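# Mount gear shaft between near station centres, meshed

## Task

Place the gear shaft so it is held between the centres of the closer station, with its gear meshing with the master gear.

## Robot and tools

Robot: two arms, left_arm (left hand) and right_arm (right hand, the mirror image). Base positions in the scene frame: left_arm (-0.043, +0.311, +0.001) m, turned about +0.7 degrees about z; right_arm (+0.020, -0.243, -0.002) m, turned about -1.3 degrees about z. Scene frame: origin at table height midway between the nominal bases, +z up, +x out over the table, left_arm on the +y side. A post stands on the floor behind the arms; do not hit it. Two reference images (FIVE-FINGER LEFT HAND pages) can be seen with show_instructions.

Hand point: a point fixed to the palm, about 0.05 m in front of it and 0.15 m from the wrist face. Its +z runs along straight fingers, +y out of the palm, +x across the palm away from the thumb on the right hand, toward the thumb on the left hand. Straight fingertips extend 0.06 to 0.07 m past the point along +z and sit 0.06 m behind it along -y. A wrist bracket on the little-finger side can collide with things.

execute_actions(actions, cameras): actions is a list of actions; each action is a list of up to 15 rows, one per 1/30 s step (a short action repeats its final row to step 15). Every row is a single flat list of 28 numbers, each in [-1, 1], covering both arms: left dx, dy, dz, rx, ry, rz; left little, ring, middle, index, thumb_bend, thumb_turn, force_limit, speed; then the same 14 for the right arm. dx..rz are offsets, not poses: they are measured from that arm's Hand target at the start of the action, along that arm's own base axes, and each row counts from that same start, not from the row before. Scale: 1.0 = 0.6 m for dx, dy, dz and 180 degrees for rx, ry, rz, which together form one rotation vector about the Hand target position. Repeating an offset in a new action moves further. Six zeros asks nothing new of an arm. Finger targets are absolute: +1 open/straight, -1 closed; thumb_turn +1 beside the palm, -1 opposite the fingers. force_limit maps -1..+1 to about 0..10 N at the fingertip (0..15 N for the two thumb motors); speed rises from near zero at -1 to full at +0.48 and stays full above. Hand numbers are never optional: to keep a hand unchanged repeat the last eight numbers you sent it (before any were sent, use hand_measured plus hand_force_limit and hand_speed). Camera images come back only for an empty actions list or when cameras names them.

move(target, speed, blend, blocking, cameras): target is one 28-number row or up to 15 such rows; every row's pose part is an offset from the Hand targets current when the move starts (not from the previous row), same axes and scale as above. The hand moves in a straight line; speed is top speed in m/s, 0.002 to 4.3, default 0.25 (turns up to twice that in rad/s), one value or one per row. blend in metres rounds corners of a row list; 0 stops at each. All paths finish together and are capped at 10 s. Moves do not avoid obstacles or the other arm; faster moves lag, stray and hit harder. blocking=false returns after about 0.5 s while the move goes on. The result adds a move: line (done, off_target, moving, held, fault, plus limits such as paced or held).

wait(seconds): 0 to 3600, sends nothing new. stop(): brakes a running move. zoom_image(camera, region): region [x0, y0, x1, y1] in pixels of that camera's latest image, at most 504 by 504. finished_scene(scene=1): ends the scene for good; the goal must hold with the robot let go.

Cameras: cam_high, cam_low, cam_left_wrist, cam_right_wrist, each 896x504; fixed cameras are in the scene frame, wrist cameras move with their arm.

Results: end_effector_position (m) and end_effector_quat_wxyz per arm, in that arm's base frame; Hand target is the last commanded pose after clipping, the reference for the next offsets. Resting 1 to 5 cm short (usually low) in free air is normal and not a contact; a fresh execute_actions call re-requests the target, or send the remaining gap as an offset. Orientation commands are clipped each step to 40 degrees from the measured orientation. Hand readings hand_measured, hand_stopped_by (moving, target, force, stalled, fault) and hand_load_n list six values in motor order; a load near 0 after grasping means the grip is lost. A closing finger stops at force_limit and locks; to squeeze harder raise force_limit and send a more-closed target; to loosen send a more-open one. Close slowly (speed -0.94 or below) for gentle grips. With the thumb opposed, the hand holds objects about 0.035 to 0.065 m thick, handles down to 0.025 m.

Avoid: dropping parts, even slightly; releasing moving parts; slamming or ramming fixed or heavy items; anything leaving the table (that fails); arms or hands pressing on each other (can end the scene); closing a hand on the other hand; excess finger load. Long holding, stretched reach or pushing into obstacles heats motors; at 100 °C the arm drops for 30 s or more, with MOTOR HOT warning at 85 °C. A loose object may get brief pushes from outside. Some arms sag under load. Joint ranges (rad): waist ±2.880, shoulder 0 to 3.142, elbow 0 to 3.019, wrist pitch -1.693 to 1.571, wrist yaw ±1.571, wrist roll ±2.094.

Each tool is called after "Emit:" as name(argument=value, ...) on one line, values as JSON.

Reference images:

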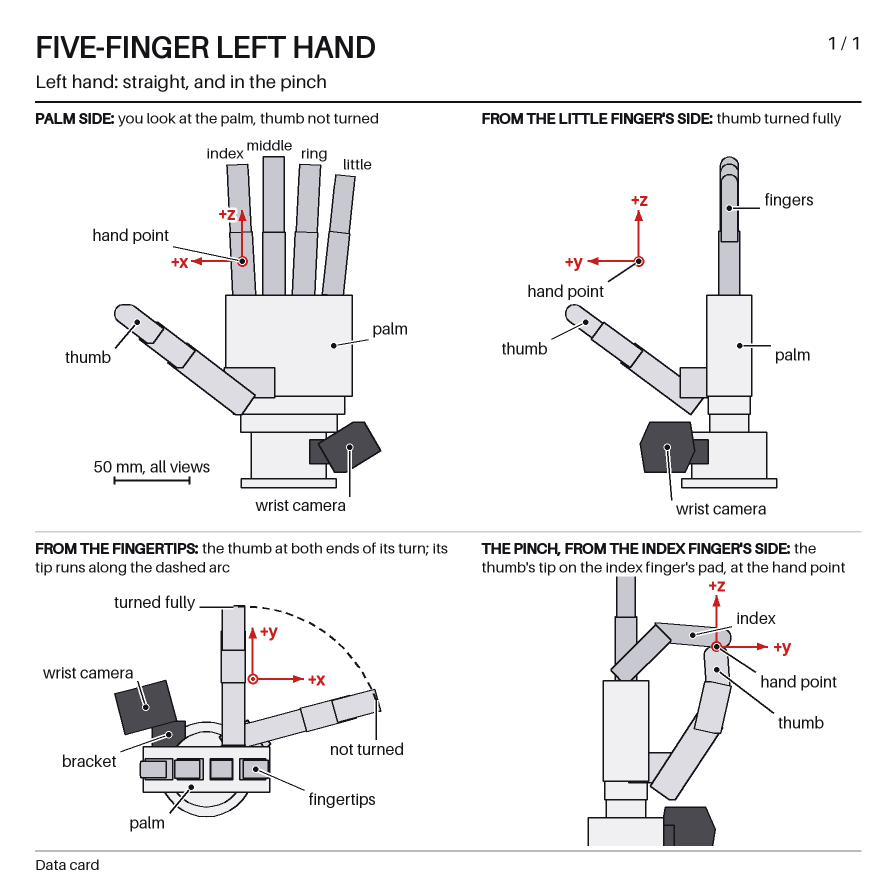

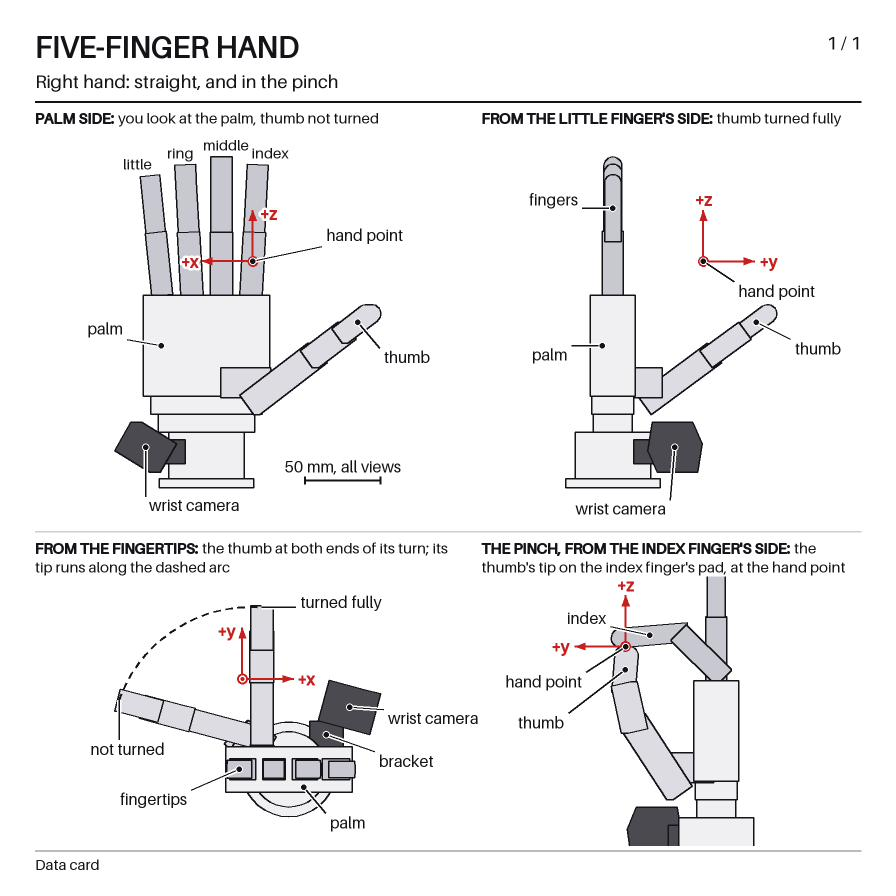

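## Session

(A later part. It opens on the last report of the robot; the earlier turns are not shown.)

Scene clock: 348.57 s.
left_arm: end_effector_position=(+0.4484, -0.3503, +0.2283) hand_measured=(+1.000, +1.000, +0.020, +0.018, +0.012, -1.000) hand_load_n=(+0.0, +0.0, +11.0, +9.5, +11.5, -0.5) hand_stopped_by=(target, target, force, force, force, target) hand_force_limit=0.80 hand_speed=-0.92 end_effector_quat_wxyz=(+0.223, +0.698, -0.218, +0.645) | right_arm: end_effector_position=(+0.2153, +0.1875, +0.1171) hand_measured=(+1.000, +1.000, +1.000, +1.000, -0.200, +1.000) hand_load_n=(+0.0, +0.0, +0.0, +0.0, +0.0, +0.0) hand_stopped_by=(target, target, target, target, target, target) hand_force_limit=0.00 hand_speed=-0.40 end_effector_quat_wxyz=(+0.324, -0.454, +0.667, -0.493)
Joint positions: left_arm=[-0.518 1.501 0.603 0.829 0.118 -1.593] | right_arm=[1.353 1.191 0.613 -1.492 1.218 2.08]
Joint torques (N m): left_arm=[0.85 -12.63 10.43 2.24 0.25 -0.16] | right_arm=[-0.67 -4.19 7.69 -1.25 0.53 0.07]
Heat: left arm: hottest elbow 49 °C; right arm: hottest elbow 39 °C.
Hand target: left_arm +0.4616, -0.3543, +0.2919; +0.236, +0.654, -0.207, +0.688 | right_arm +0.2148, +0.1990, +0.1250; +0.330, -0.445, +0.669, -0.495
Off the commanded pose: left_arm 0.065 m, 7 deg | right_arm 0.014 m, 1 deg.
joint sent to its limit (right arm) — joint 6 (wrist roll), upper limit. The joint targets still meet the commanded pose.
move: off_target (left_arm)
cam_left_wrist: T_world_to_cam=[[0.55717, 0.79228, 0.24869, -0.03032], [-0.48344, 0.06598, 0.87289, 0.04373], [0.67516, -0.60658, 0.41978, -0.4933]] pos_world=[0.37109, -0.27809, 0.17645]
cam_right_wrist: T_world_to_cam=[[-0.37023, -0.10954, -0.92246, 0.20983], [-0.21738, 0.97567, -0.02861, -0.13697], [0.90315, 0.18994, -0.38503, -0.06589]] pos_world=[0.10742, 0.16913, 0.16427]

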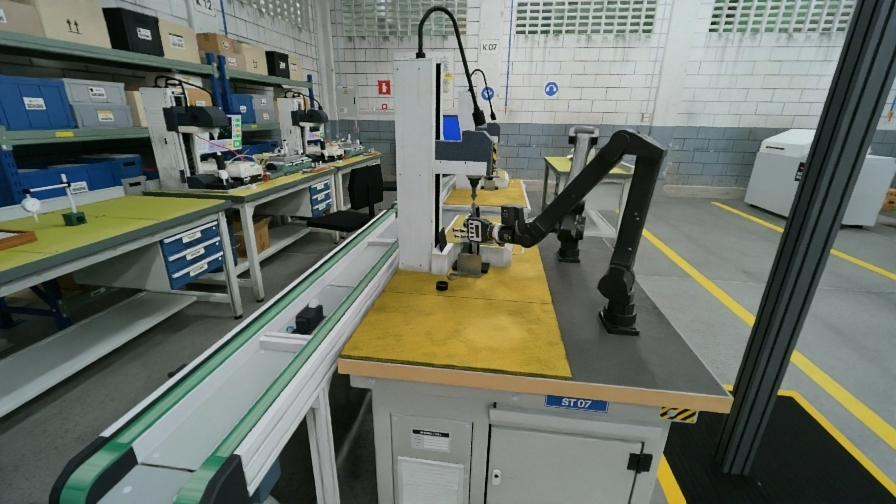

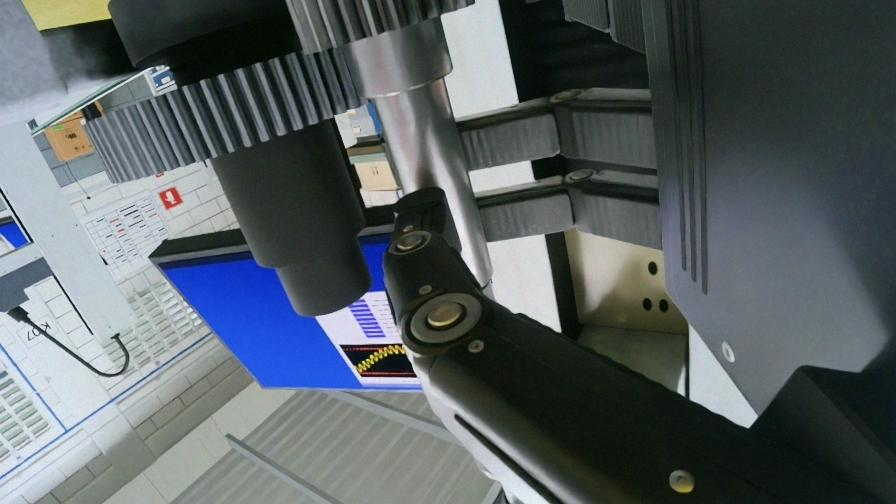

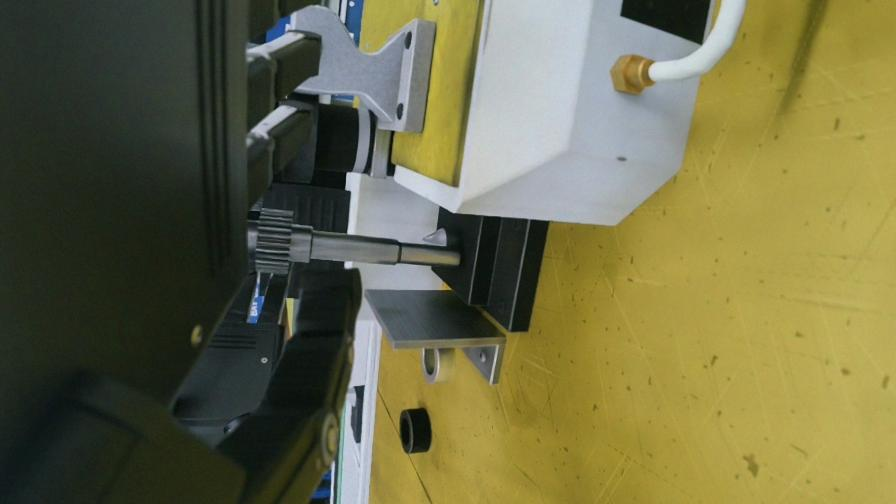

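Emit:
move(target=[0.002,0,0.02,0,0,0,1,1,-0.2,-0.2,-0.15,-1,0.8,-0.92,0,0,0,0,0,0,1,1,1,1,-0.2,1,0,-0.4], speed=0.03, cameras=["cam_low","cam_left_wrist","cam_right_wrist"])

Emit:
zoom_image(camera="cam_low", region=[450, 170, 520, 270])

Emit:
zoom_image(camera="cam_right_wrist", region=[230, 130, 560, 400])

Scene clock: 354.93 s.
left_arm: end_effector_position=(+0.4479, -0.3496, +0.2294) hand_measured=(+1.000, +1.000, +0.020, +0.018, +0.012, -1.000) hand_load_n=(+0.0, +0.0, +11.5, +9.5, +11.5, -1.0) hand_stopped_by=(target, target, force, force, force, target) hand_force_limit=0.80 hand_speed=-0.92 end_effector_quat_wxyz=(+0.220, +0.704, -0.221, +0.638) | right_arm: end_effector_position=(+0.2153, +0.1875, +0.1171) hand_measured=(+1.000, +1.000, +1.000, +1.000, -0.200, +1.000) hand_load_n=(+0.0, +0.0, +0.0, +0.0, +0.0, -0.5) hand_stopped_by=(target, target, target, target, target, target) hand_force_limit=0.00 hand_speed=-0.40 end_effector_quat_wxyz=(+0.324, -0.454, +0.667, -0.493)
Joint positions: left_arm=[-0.516 1.48 0.607 0.784 0.119 -1.587] | right_arm=[1.353 1.191 0.613 -1.492 1.218 2.08]
Joint torques (N m): left_arm=[0.85 -12.63 11.12 2.39 0.28 -0.22] | right_arm=[-0.32 -4.19 7.75 -1.29 0.52 0.07]
Heat: left arm: hottest elbow 48 °C; right arm: hottest elbow 39 °C.
Hand target: left_arm +0.4627, -0.3544, +0.3040; +0.236, +0.654, -0.207, +0.688 | right_arm +0.2148, +0.1990, +0.1250; +0.330, -0.445, +0.669, -0.495
Off the commanded pose: left_arm 0.076 m, 8 deg | right_arm 0.014 m, 1 deg.
joint sent to its limit (right arm) — joint 6 (wrist roll), upper limit. The joint targets still meet the commanded pose.
move: off_target (left_arm)
cam_left_wrist: T_world_to_cam=[[0.56108, 0.7883, 0.25253, -0.03493], [-0.47119, 0.05333, 0.88042, 0.03091], [0.68056, -0.61298, 0.40136, -0.49347]] pos_world=[0.37, -0.2766, 0.17966]
cam_right_wrist: T_world_to_cam=[[-0.37023, -0.10954, -0.92246, 0.20983], [-0.21738, 0.97567, -0.02861, -0.13697], [0.90315, 0.18994, -0.38503, -0.06589]] pos_world=[0.10742, 0.16913, 0.16427]

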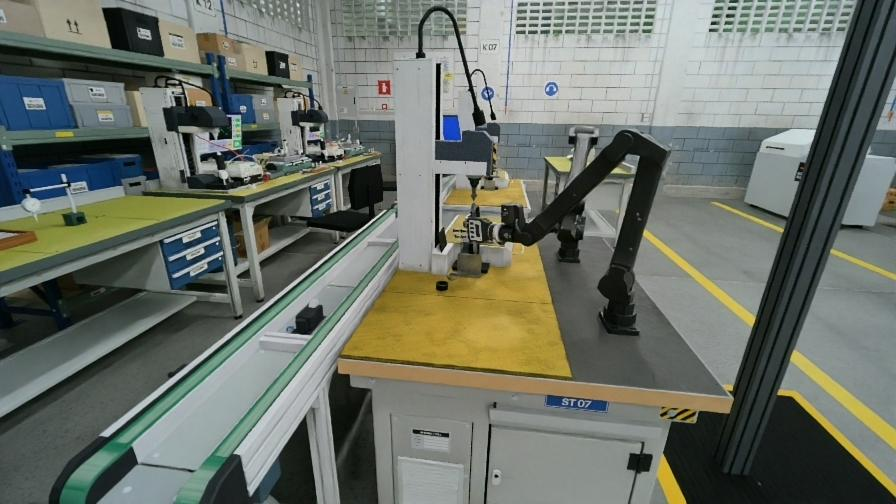

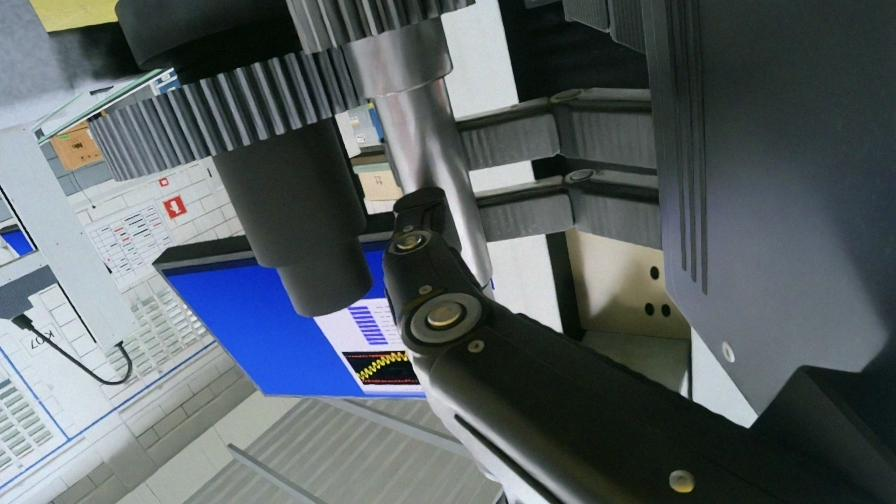

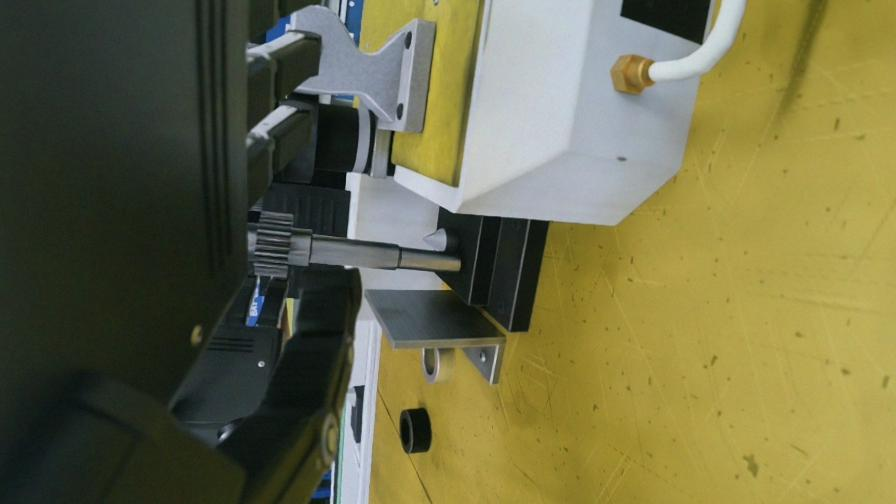

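Scaled by 5.040.

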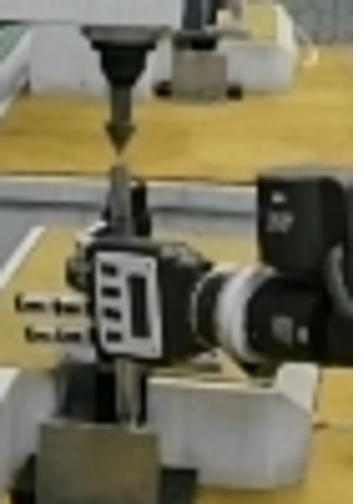

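Scaled by 1.527.

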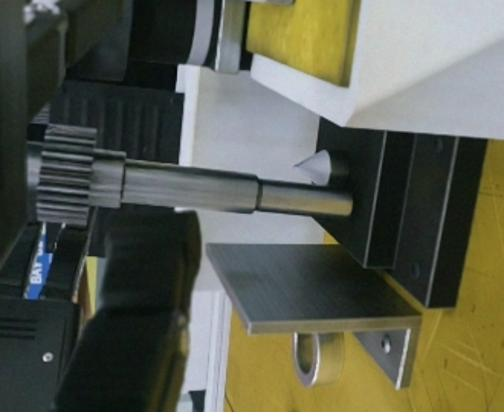

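Emit:
zoom_image(camera="cam_right_wrist", region=[240, 190, 480, 300])

Scaled by 2.100.

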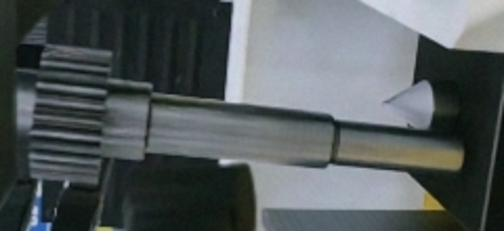

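Emit:
move(target=[0.0,0,0.02,-0.005,-0.0067,0,1,1,-0.2,-0.2,-0.15,-1,0.8,-0.92,0,0,0,0,0,0,1,1,1,1,-0.2,1,0,-0.4], speed=0.03, cameras=["cam_low","cam_left_wrist","cam_right_wrist"])

Emit:
zoom_image(camera="cam_low", region=[450, 170, 520, 270])

Emit:
zoom_image(camera="cam_right_wrist", region=[240, 190, 480, 300])

Scene clock: 366.07 s.
left_arm: end_effector_position=(+0.4477, -0.3496, +0.2300) hand_measured=(+1.000, +1.000, +0.020, +0.018, +0.012, -1.000) hand_load_n=(+0.0, +0.0, +12.0, +9.5, +11.5, -1.0) hand_stopped_by=(target, target, force, force, force, target) hand_force_limit=0.80 hand_speed=-0.92 end_effector_quat_wxyz=(+0.219, +0.703, -0.222, +0.639) | right_arm: end_effector_position=(+0.2153, +0.1875, +0.1171) hand_measured=(+1.000, +1.000, +1.000, +1.000, -0.200, +1.000) hand_load_n=(+0.0, +0.0, +0.0, +0.0, +0.0, -0.5) hand_stopped_by=(target, target, target, target, target, target) hand_force_limit=0.00 hand_speed=-0.40 end_effector_quat_wxyz=(+0.324, -0.454, +0.667, -0.493)
Joint positions: left_arm=[-0.516 1.478 0.607 0.784 0.119 -1.584] | right_arm=[1.353 1.191 0.613 -1.492 1.218 2.08]
Joint torques (N m): left_arm=[0.79 -13.57 11.58 2.88 0.27 -0.3] | right_arm=[-0.15 -4.42 7.69 -1.24 0.55 0.06]
Motor temperatures (°C): left_arm=[30 33 51 33 32 30] | right_arm=[35 34 39 30 30 30]
Heat: left arm: hottest elbow 51 °C; right arm: hottest elbow 39 °C.
Hand target: left_arm +0.4627, -0.3544, +0.3160; +0.239, +0.645, -0.204, +0.697 | right_arm +0.2148, +0.1990, +0.1250; +0.330, -0.445, +0.669, -0.495
Off the commanded pose: left_arm 0.087 m, 10 deg | right_arm 0.014 m, 1 deg.
joint sent to its limit (right arm) — joint 6 (wrist roll), upper limit. The joint targets still meet the commanded pose.
move: off_target (left_arm)
cam_left_wrist: T_world_to_cam=[[0.56047, 0.78771, 0.2557, -0.03558], [-0.47401, 0.05193, 0.87899, 0.03133], [0.67911, -0.61386, 0.40249, -0.49344]] pos_world=[0.3699, -0.2765, 0.18016]
cam_right_wrist: T_world_to_cam=[[-0.37023, -0.10954, -0.92246, 0.20983], [-0.21738, 0.97567, -0.02861, -0.13697], [0.90315, 0.18994, -0.38503, -0.06589]] pos_world=[0.10742, 0.16913, 0.16427]

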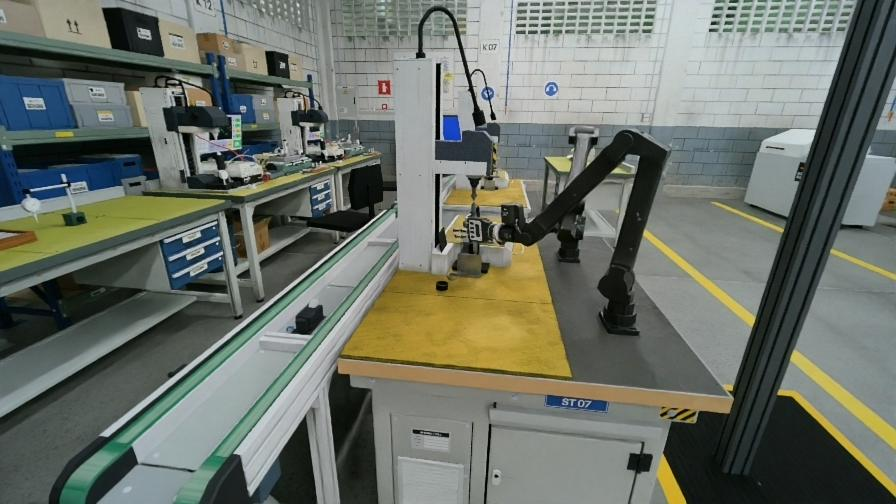

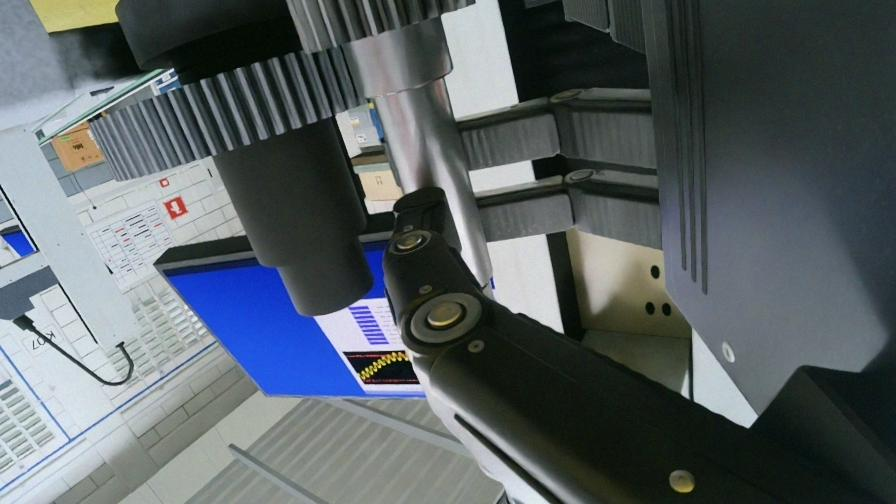

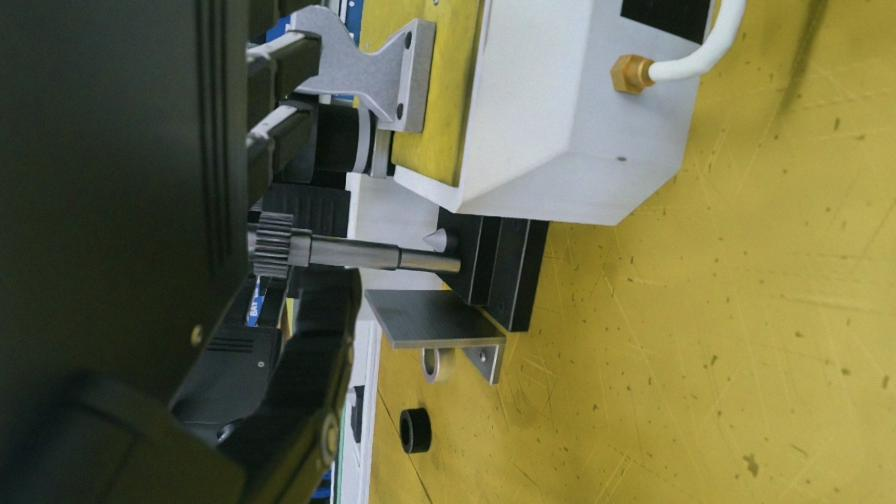

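Scaled by 5.040.

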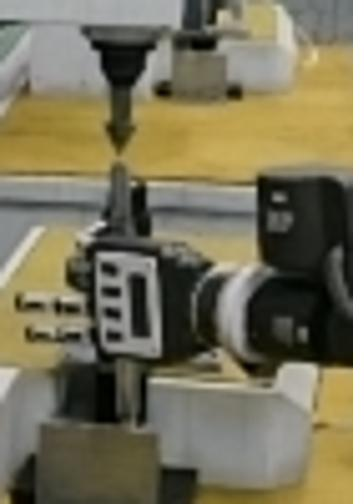

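Scaled by 2.100.

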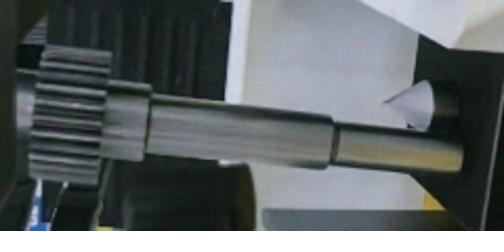

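Emit:
zoom_image(camera="cam_left_wrist", region=[240, 0, 500, 160])

Scaled by 1.938.

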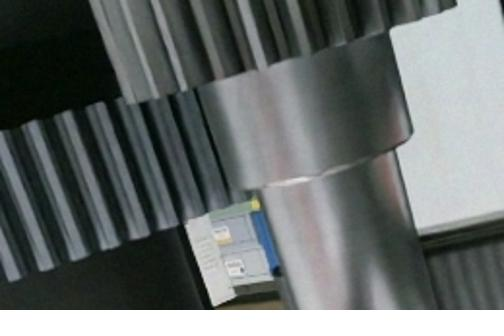

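Emit:
move(target=[[0.0,0,-0.037,0,0,0,1,1,-0.2,-0.2,-0.15,-1,0.8,-0.92,0,0,0,0,0,0,1,1,1,1,-0.2,1,0,-0.4],[0.0,0.0055,-0.037,0.02,0.005,0,1,1,-0.2,-0.2,-0.15,-1,0.8,-0.92,0,0,0,0,0,0,1,1,1,1,-0.2,1,0,-0.4]], speed=0.04, cameras=["cam_low","cam_left_wrist","cam_right_wrist"])

Emit:
zoom_image(camera="cam_low", region=[450, 170, 520, 270])

Emit:
zoom_image(camera="cam_right_wrist", region=[240, 190, 480, 300])

Emit:
zoom_image(camera="cam_left_wrist", region=[240, 0, 500, 160])

Scene clock: 379.33 s.
left_arm: end_effector_position=(+0.4491, -0.3466, +0.2296) hand_measured=(+1.000, +1.000, +0.020, +0.018, +0.012, -1.000) hand_load_n=(+0.5, -0.5, +11.5, +10.0, +11.5, -1.0) hand_stopped_by=(target, target, force, force, force, target) hand_force_limit=0.80 hand_speed=-0.92 end_effector_quat_wxyz=(+0.209, +0.701, -0.235, +0.641) | right_arm: end_effector_position=(+0.2153, +0.1875, +0.1171) hand_measured=(+1.000, +1.000, +1.000, +1.000, -0.200, +1.000) hand_load_n=(+0.0, +0.0, +0.0, +0.0, +0.0, +0.0) hand_stopped_by=(target, target, target, target, target, target) hand_force_limit=0.00 hand_speed=-0.40 end_effector_quat_wxyz=(+0.324, -0.454, +0.667, -0.493)
Joint positions: left_arm=[-0.504 1.471 0.61 0.769 0.133 -1.55] | right_arm=[1.353 1.191 0.613 -1.492 1.218 2.08]
Joint torques (N m): left_arm=[0.73 -11.87 10.78 2.17 0.29 -0.13] | right_arm=[-0.5 -4.37 7.68 -1.18 0.54 0.05]
Heat: left arm: hottest elbow 52 °C; right arm: hottest elbow 39 °C.
Hand target: left_arm +0.4628, -0.3510, +0.2937; +0.220, +0.658, -0.224, +0.685 | right_arm +0.2148, +0.1990, +0.1250; +0.330, -0.445, +0.669, -0.495
Off the commanded pose: left_arm 0.066 m, 7 deg | right_arm 0.014 m, 1 deg.
joint sent to its limit (right arm) — joint 6 (wrist roll), upper limit. The joint targets still meet the commanded pose.
move: off_target (left_arm)
cam_left_wrist: T_world_to_cam=[[0.55995, 0.77748, 0.28632, -0.04897], [-0.48699, 0.02926, 0.87292, 0.03165], [0.6703, -0.62822, 0.39501, -0.4918]] pos_world=[0.37249, -0.27182, 0.18066]
cam_right_wrist: T_world_to_cam=[[-0.37023, -0.10954, -0.92246, 0.20983], [-0.21738, 0.97567, -0.02861, -0.13697], [0.90315, 0.18994, -0.38503, -0.06589]] pos_world=[0.10742, 0.16913, 0.16427]

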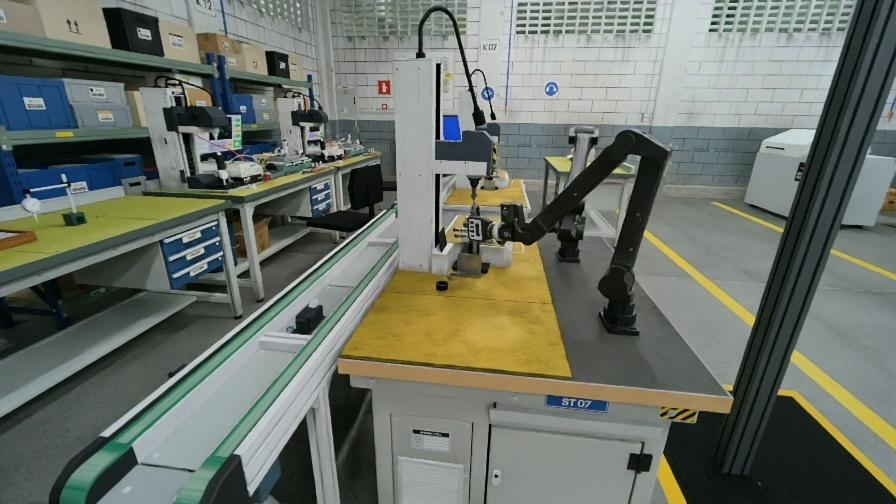

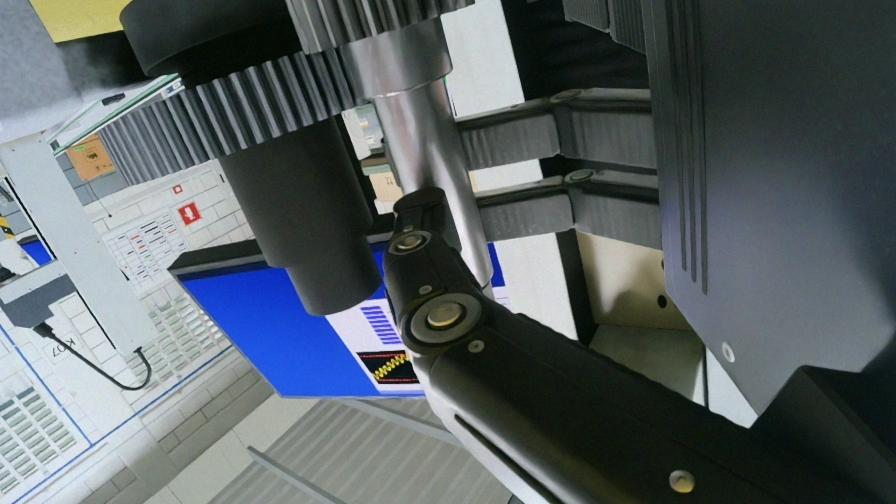

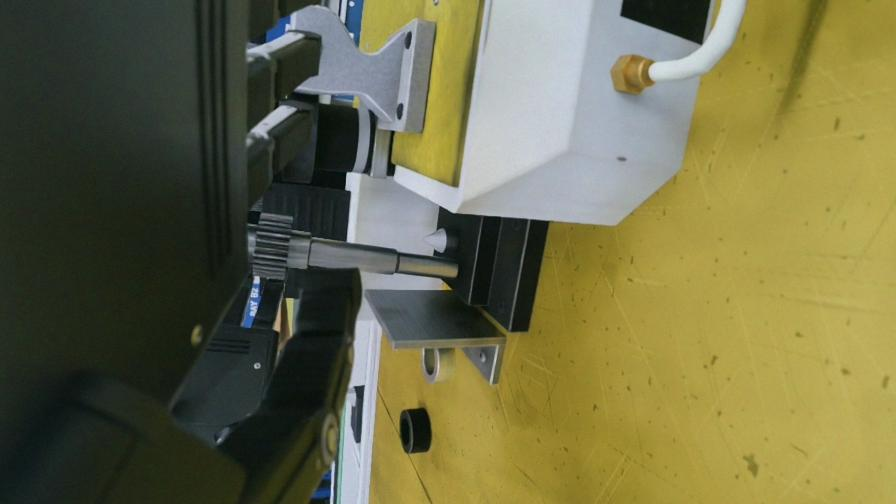

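Scaled by 5.040.

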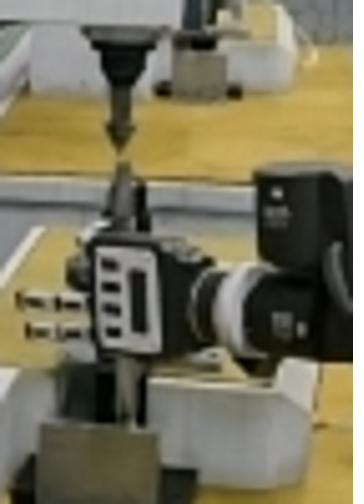

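Scaled by 2.100.

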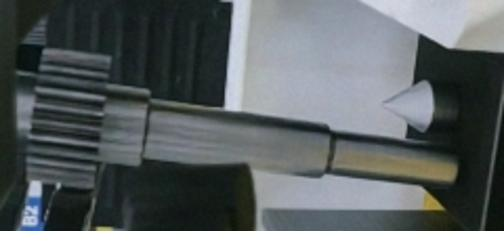

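Scaled by 1.938.

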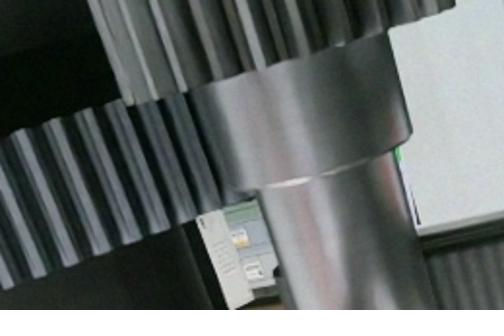

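Emit:
move(target=[0.0,0.009,-0.01,0,0,0,1,1,-0.2,-0.2,-0.15,-1,0.8,-0.92,0,0,0,0,0,0,1,1,1,1,-0.2,1,0,-0.4], speed=0.04, cameras=["cam_low","cam_left_wrist","cam_right_wrist"])

Emit:
zoom_image(camera="cam_low", region=[450, 170, 520, 270])

Emit:
zoom_image(camera="cam_right_wrist", region=[240, 190, 480, 300])

Emit:
zoom_image(camera="cam_left_wrist", region=[240, 0, 500, 160])

Scene clock: 384.50 s.
left_arm: end_effector_position=(+0.4511, -0.3428, +0.2296) hand_measured=(+1.000, +1.000, +0.020, +0.018, +0.012, -1.000) hand_load_n=(+0.0, +0.0, +11.0, +10.0, +11.5, -1.0) hand_stopped_by=(target, target, force, force, force, target) hand_force_limit=0.80 hand_speed=-0.92 end_effector_quat_wxyz=(+0.209, +0.700, -0.235, +0.641) | right_arm: end_effector_position=(+0.2153, +0.1875, +0.1171) hand_measured=(+1.000, +1.000, +1.000, +1.000, -0.200, +1.000) hand_load_n=(+0.0, +0.0, +0.0, +0.0, +0.0, +0.0) hand_stopped_by=(target, target, target, target, target, target) hand_force_limit=0.00 hand_speed=-0.40 end_effector_quat_wxyz=(+0.324, -0.454, +0.667, -0.493)
Joint positions: left_arm=[-0.492 1.471 0.61 0.769 0.145 -1.548] | right_arm=[1.353 1.191 0.613 -1.492 1.218 2.08]
Joint torques (N m): left_arm=[0.73 -11.28 9.98 3.06 0.29 -0.16] | right_arm=[-0.32 -4.25 7.64 -1.26 0.53 0.06]
Heat: left arm: hottest elbow 51 °C; right arm: hottest elbow 39 °C.
Hand target: left_arm +0.4627, -0.3457, +0.2877; +0.220, +0.658, -0.224, +0.685 | right_arm +0.2148, +0.1990, +0.1250; +0.330, -0.445, +0.669, -0.495
Off the commanded pose: left_arm 0.059 m, 7 deg | right_arm 0.014 m, 1 deg.
joint sent to its limit (right arm) — joint 6 (wrist roll), upper limit. The joint targets still meet the commanded pose.
move: off_target (left_arm)
cam_left_wrist: T_world_to_cam=[[0.56025, 0.77714, 0.28668, -0.05345], [-0.48729, 0.02934, 0.87275, 0.03272], [0.66983, -0.62865, 0.39513, -0.49072]] pos_world=[0.37459, -0.26792, 0.18066]
cam_right_wrist: T_world_to_cam=[[-0.37023, -0.10954, -0.92246, 0.20983], [-0.21738, 0.97567, -0.02861, -0.13697], [0.90315, 0.18994, -0.38503, -0.06589]] pos_world=[0.10742, 0.16913, 0.16427]

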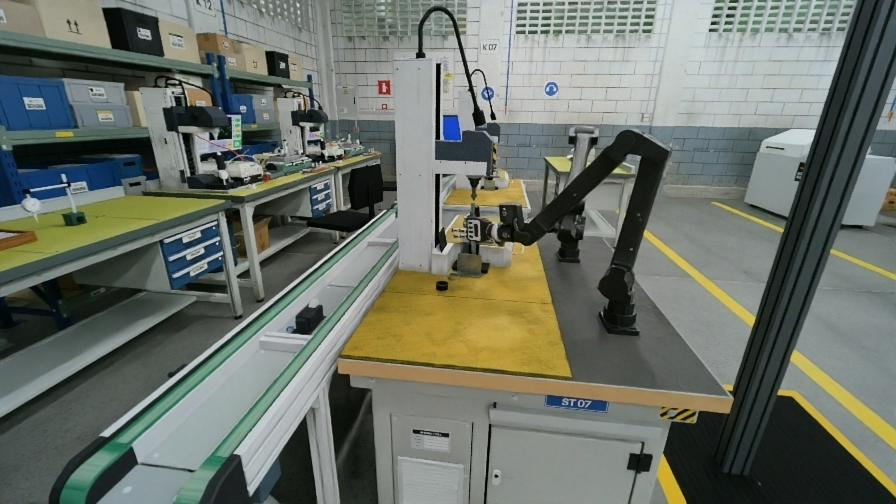

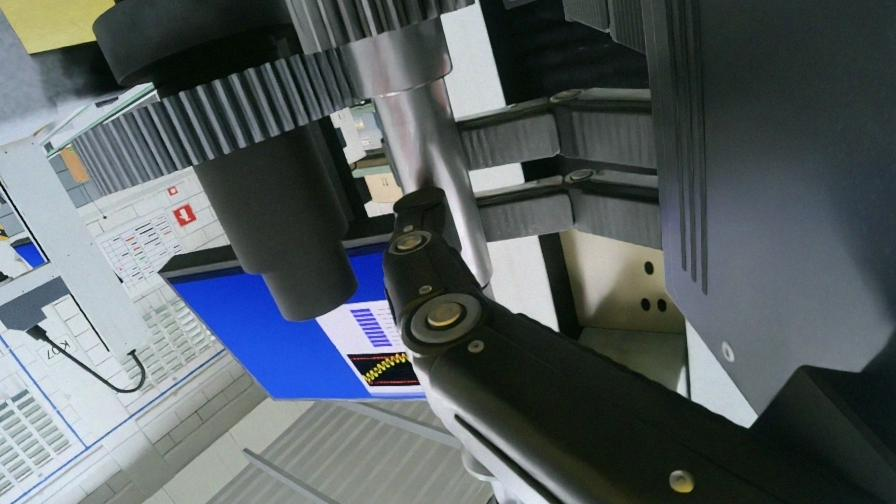

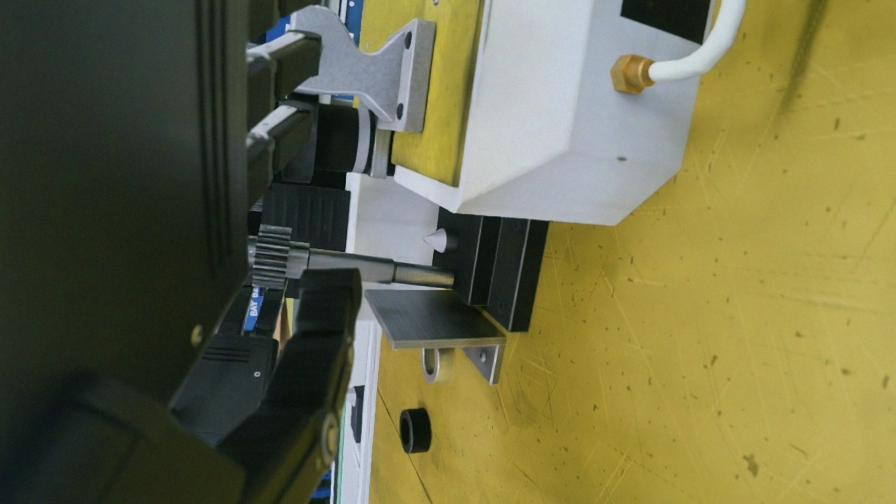

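Scaled by 5.040.

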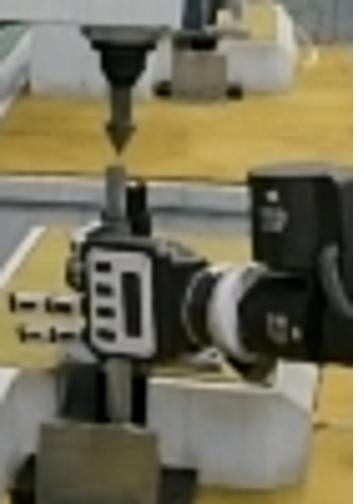

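Scaled by 2.100.

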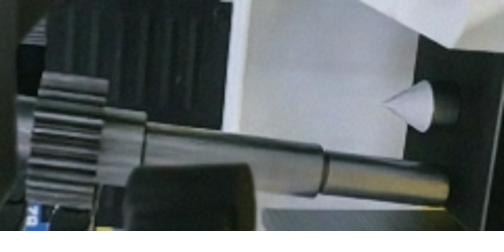

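Scaled by 1.938.

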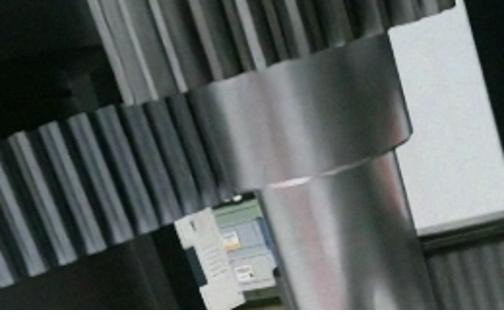

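Emit:
move(target=[-0.006,-0.006,0.02,0,0,0,1,1,-0.2,-0.2,-0.15,-1,0.8,-0.92,0,0,0,0,0,0,1,1,1,1,-0.2,1,0,-0.4], speed=0.04, cameras=["cam_low","cam_left_wrist","cam_right_wrist"])

Emit:
zoom_image(camera="cam_low", region=[450, 170, 520, 270])

Emit:
zoom_image(camera="cam_right_wrist", region=[240, 190, 480, 300])

Emit:
zoom_image(camera="cam_left_wrist", region=[240, 0, 500, 160])

Scene clock: 389.93 s.
left_arm: end_effector_position=(+0.4504, -0.3408, +0.2365) hand_measured=(+1.000, +1.000, +0.020, +0.018, +0.012, -1.000) hand_load_n=(+0.0, +0.0, +11.5, +9.5, +11.5, -0.5) hand_stopped_by=(target, target, force, force, force, target) hand_force_limit=0.80 hand_speed=-0.92 end_effector_quat_wxyz=(+0.206, +0.701, -0.232, +0.642) | right_arm: end_effector_position=(+0.2153, +0.1875, +0.1171) hand_measured=(+1.000, +1.000, +1.000, +1.000, -0.200, +1.000) hand_load_n=(+0.0, +0.0, +0.0, +0.0, +0.0, +0.0) hand_stopped_by=(target, target, target, target, target, target) hand_force_limit=0.00 hand_speed=-0.40 end_effector_quat_wxyz=(+0.324, -0.454, +0.667, -0.493)
Joint positions: left_arm=[-0.492 1.448 0.61 0.747 0.138 -1.548] | right_arm=[1.353 1.191 0.613 -1.492 1.218 2.08]
Joint torques (N m): left_arm=[-0.03 -11.81 10.71 2.28 0.11 -0.19] | right_arm=[-0.38 -3.84 7.69 -1.26 0.53 0.07]
Heat: left arm: hottest elbow 50 °C; right arm: hottest elbow 39 °C.
Hand target: left_arm +0.4591, -0.3493, +0.2999; +0.220, +0.658, -0.224, +0.685 | right_arm +0.2148, +0.1990, +0.1250; +0.330, -0.445, +0.669, -0.495
Off the commanded pose: left_arm 0.064 m, 7 deg | right_arm 0.014 m, 1 deg.
joint sent to its limit (right arm) — joint 6 (wrist roll), upper limit. The joint targets still meet the commanded pose.
move: off_target (left_arm)
cam_left_wrist: T_world_to_cam=[[0.55382, 0.78142, 0.28753, -0.05234], [-0.48912, 0.02586, 0.87183, 0.02613], [0.67383, -0.62347, 0.39653, -0.49199]] pos_world=[0.37328, -0.26652, 0.18736]
cam_right_wrist: T_world_to_cam=[[-0.37023, -0.10954, -0.92246, 0.20983], [-0.21738, 0.97567, -0.02861, -0.13697], [0.90315, 0.18994, -0.38503, -0.06589]] pos_world=[0.10742, 0.16913, 0.16427]

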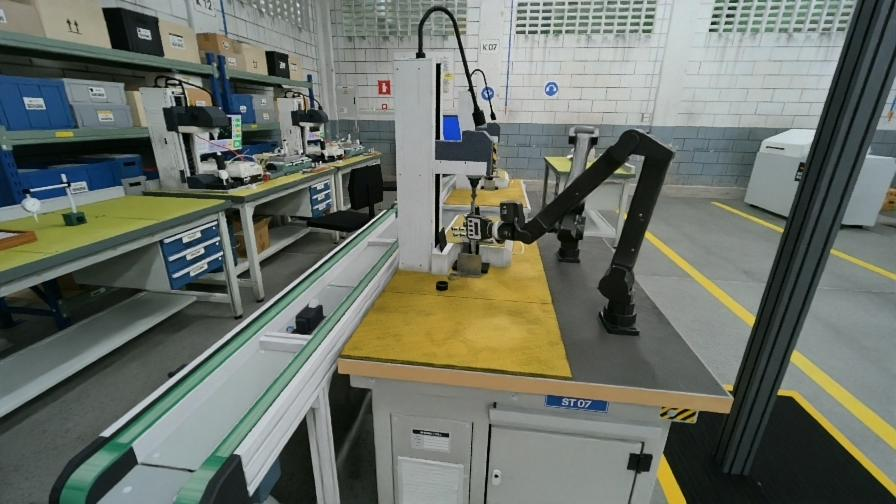

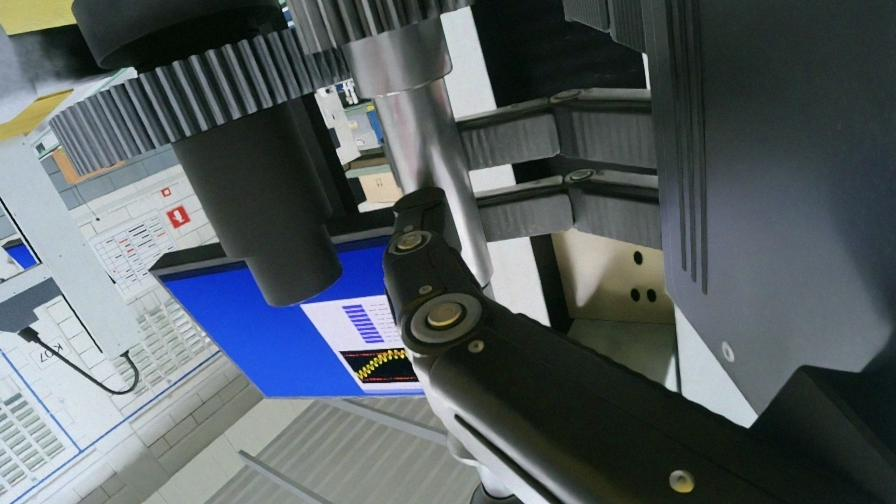

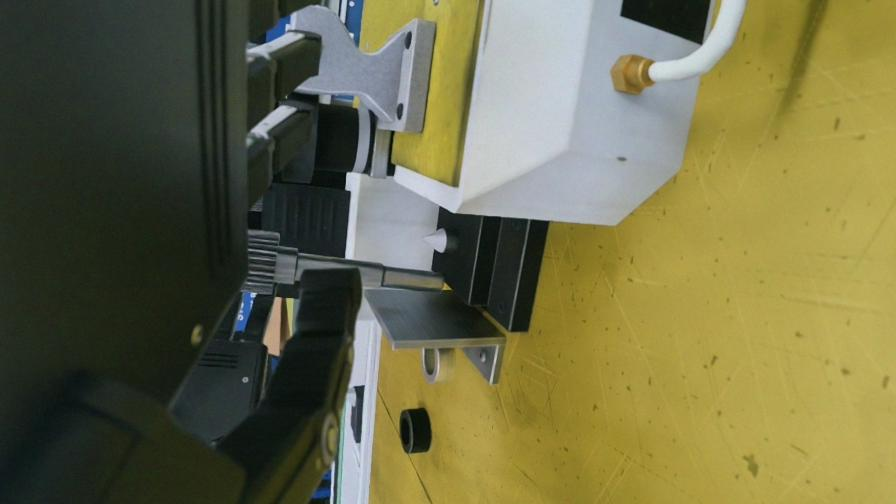

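Scaled by 5.040.

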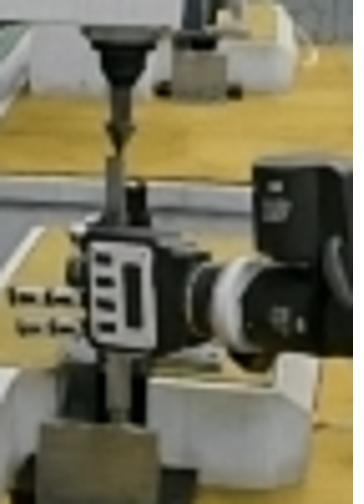

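Scaled by 2.100.

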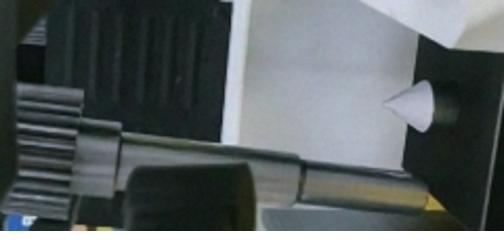

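Scaled by 1.938.

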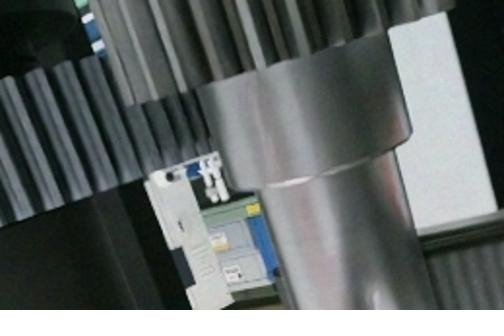

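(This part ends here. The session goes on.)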